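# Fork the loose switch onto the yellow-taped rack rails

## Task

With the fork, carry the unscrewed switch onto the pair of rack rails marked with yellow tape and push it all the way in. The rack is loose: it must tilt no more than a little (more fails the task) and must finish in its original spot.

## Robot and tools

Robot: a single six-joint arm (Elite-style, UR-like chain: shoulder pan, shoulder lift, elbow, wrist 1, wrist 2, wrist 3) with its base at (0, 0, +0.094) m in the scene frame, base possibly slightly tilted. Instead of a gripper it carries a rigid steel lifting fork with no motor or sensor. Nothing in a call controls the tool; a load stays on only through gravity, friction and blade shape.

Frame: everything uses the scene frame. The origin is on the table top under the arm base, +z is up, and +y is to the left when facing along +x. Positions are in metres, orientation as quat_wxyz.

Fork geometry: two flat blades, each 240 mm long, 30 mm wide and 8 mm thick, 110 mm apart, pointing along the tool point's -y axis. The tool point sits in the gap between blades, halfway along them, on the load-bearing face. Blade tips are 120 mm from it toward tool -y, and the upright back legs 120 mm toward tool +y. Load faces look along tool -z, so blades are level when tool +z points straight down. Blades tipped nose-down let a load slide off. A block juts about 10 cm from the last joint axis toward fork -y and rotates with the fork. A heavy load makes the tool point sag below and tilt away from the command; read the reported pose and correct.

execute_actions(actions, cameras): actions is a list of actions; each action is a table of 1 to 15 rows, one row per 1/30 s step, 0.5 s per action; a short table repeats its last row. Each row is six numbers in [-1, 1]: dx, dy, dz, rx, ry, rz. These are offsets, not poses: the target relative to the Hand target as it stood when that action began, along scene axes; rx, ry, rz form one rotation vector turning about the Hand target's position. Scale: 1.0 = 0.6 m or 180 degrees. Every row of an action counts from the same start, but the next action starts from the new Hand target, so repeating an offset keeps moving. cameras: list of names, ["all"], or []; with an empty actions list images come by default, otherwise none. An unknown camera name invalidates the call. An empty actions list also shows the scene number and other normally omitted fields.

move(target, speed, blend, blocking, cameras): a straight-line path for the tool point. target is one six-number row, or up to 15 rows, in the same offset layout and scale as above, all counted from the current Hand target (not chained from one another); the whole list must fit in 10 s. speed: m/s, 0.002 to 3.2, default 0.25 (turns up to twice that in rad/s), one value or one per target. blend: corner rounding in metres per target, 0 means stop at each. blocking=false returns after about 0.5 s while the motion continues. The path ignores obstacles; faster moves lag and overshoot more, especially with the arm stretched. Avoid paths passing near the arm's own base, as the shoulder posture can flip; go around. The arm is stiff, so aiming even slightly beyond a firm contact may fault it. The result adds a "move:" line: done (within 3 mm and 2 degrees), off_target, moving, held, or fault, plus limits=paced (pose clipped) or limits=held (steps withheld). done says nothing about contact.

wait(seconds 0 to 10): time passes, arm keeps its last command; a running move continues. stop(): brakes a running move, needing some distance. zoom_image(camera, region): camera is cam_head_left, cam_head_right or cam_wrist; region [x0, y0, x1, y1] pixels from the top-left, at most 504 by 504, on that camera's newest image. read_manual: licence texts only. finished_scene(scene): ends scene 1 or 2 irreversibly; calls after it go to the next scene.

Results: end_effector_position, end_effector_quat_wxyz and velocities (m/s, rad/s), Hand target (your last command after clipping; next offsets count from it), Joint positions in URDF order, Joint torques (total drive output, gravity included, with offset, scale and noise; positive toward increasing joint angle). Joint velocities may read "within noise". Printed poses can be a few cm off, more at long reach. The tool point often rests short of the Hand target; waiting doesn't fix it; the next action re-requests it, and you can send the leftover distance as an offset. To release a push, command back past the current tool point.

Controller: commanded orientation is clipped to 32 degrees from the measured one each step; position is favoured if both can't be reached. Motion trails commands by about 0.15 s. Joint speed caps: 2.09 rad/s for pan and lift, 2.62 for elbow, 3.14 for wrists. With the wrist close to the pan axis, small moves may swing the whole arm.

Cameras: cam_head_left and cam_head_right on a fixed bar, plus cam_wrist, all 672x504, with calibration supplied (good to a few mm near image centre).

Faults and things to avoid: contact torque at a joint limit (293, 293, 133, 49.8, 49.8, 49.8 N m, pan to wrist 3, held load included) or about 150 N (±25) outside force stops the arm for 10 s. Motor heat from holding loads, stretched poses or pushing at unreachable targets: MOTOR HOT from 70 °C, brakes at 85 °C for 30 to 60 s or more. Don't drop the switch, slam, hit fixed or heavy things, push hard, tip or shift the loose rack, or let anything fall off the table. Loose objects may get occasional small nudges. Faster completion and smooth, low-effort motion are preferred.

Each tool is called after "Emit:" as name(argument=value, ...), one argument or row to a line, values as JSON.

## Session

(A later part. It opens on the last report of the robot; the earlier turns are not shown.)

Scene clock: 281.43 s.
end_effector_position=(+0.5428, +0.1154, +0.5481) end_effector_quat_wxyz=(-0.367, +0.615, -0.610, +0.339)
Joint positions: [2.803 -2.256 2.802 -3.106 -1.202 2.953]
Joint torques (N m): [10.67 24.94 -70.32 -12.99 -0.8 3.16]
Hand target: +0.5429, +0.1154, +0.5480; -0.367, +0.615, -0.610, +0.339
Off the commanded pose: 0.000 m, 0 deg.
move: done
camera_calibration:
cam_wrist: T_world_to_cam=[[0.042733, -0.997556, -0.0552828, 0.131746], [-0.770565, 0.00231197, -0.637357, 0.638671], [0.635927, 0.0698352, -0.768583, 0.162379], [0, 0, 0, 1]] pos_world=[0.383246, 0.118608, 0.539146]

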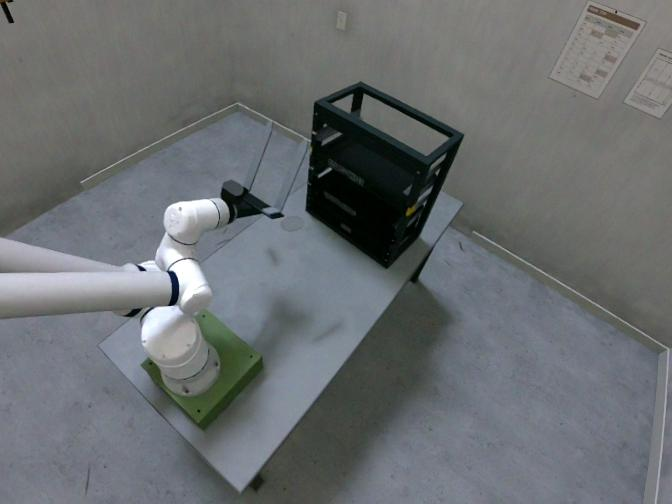

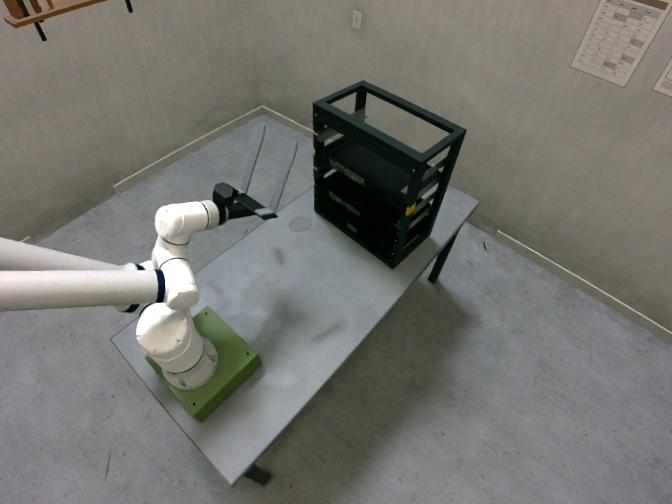

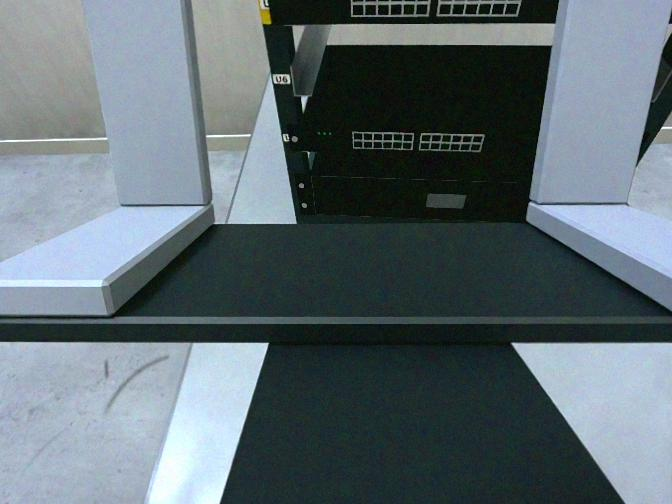

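Emit:
finished_scene(
  scene=1,
)

The scene is finished: the task was done.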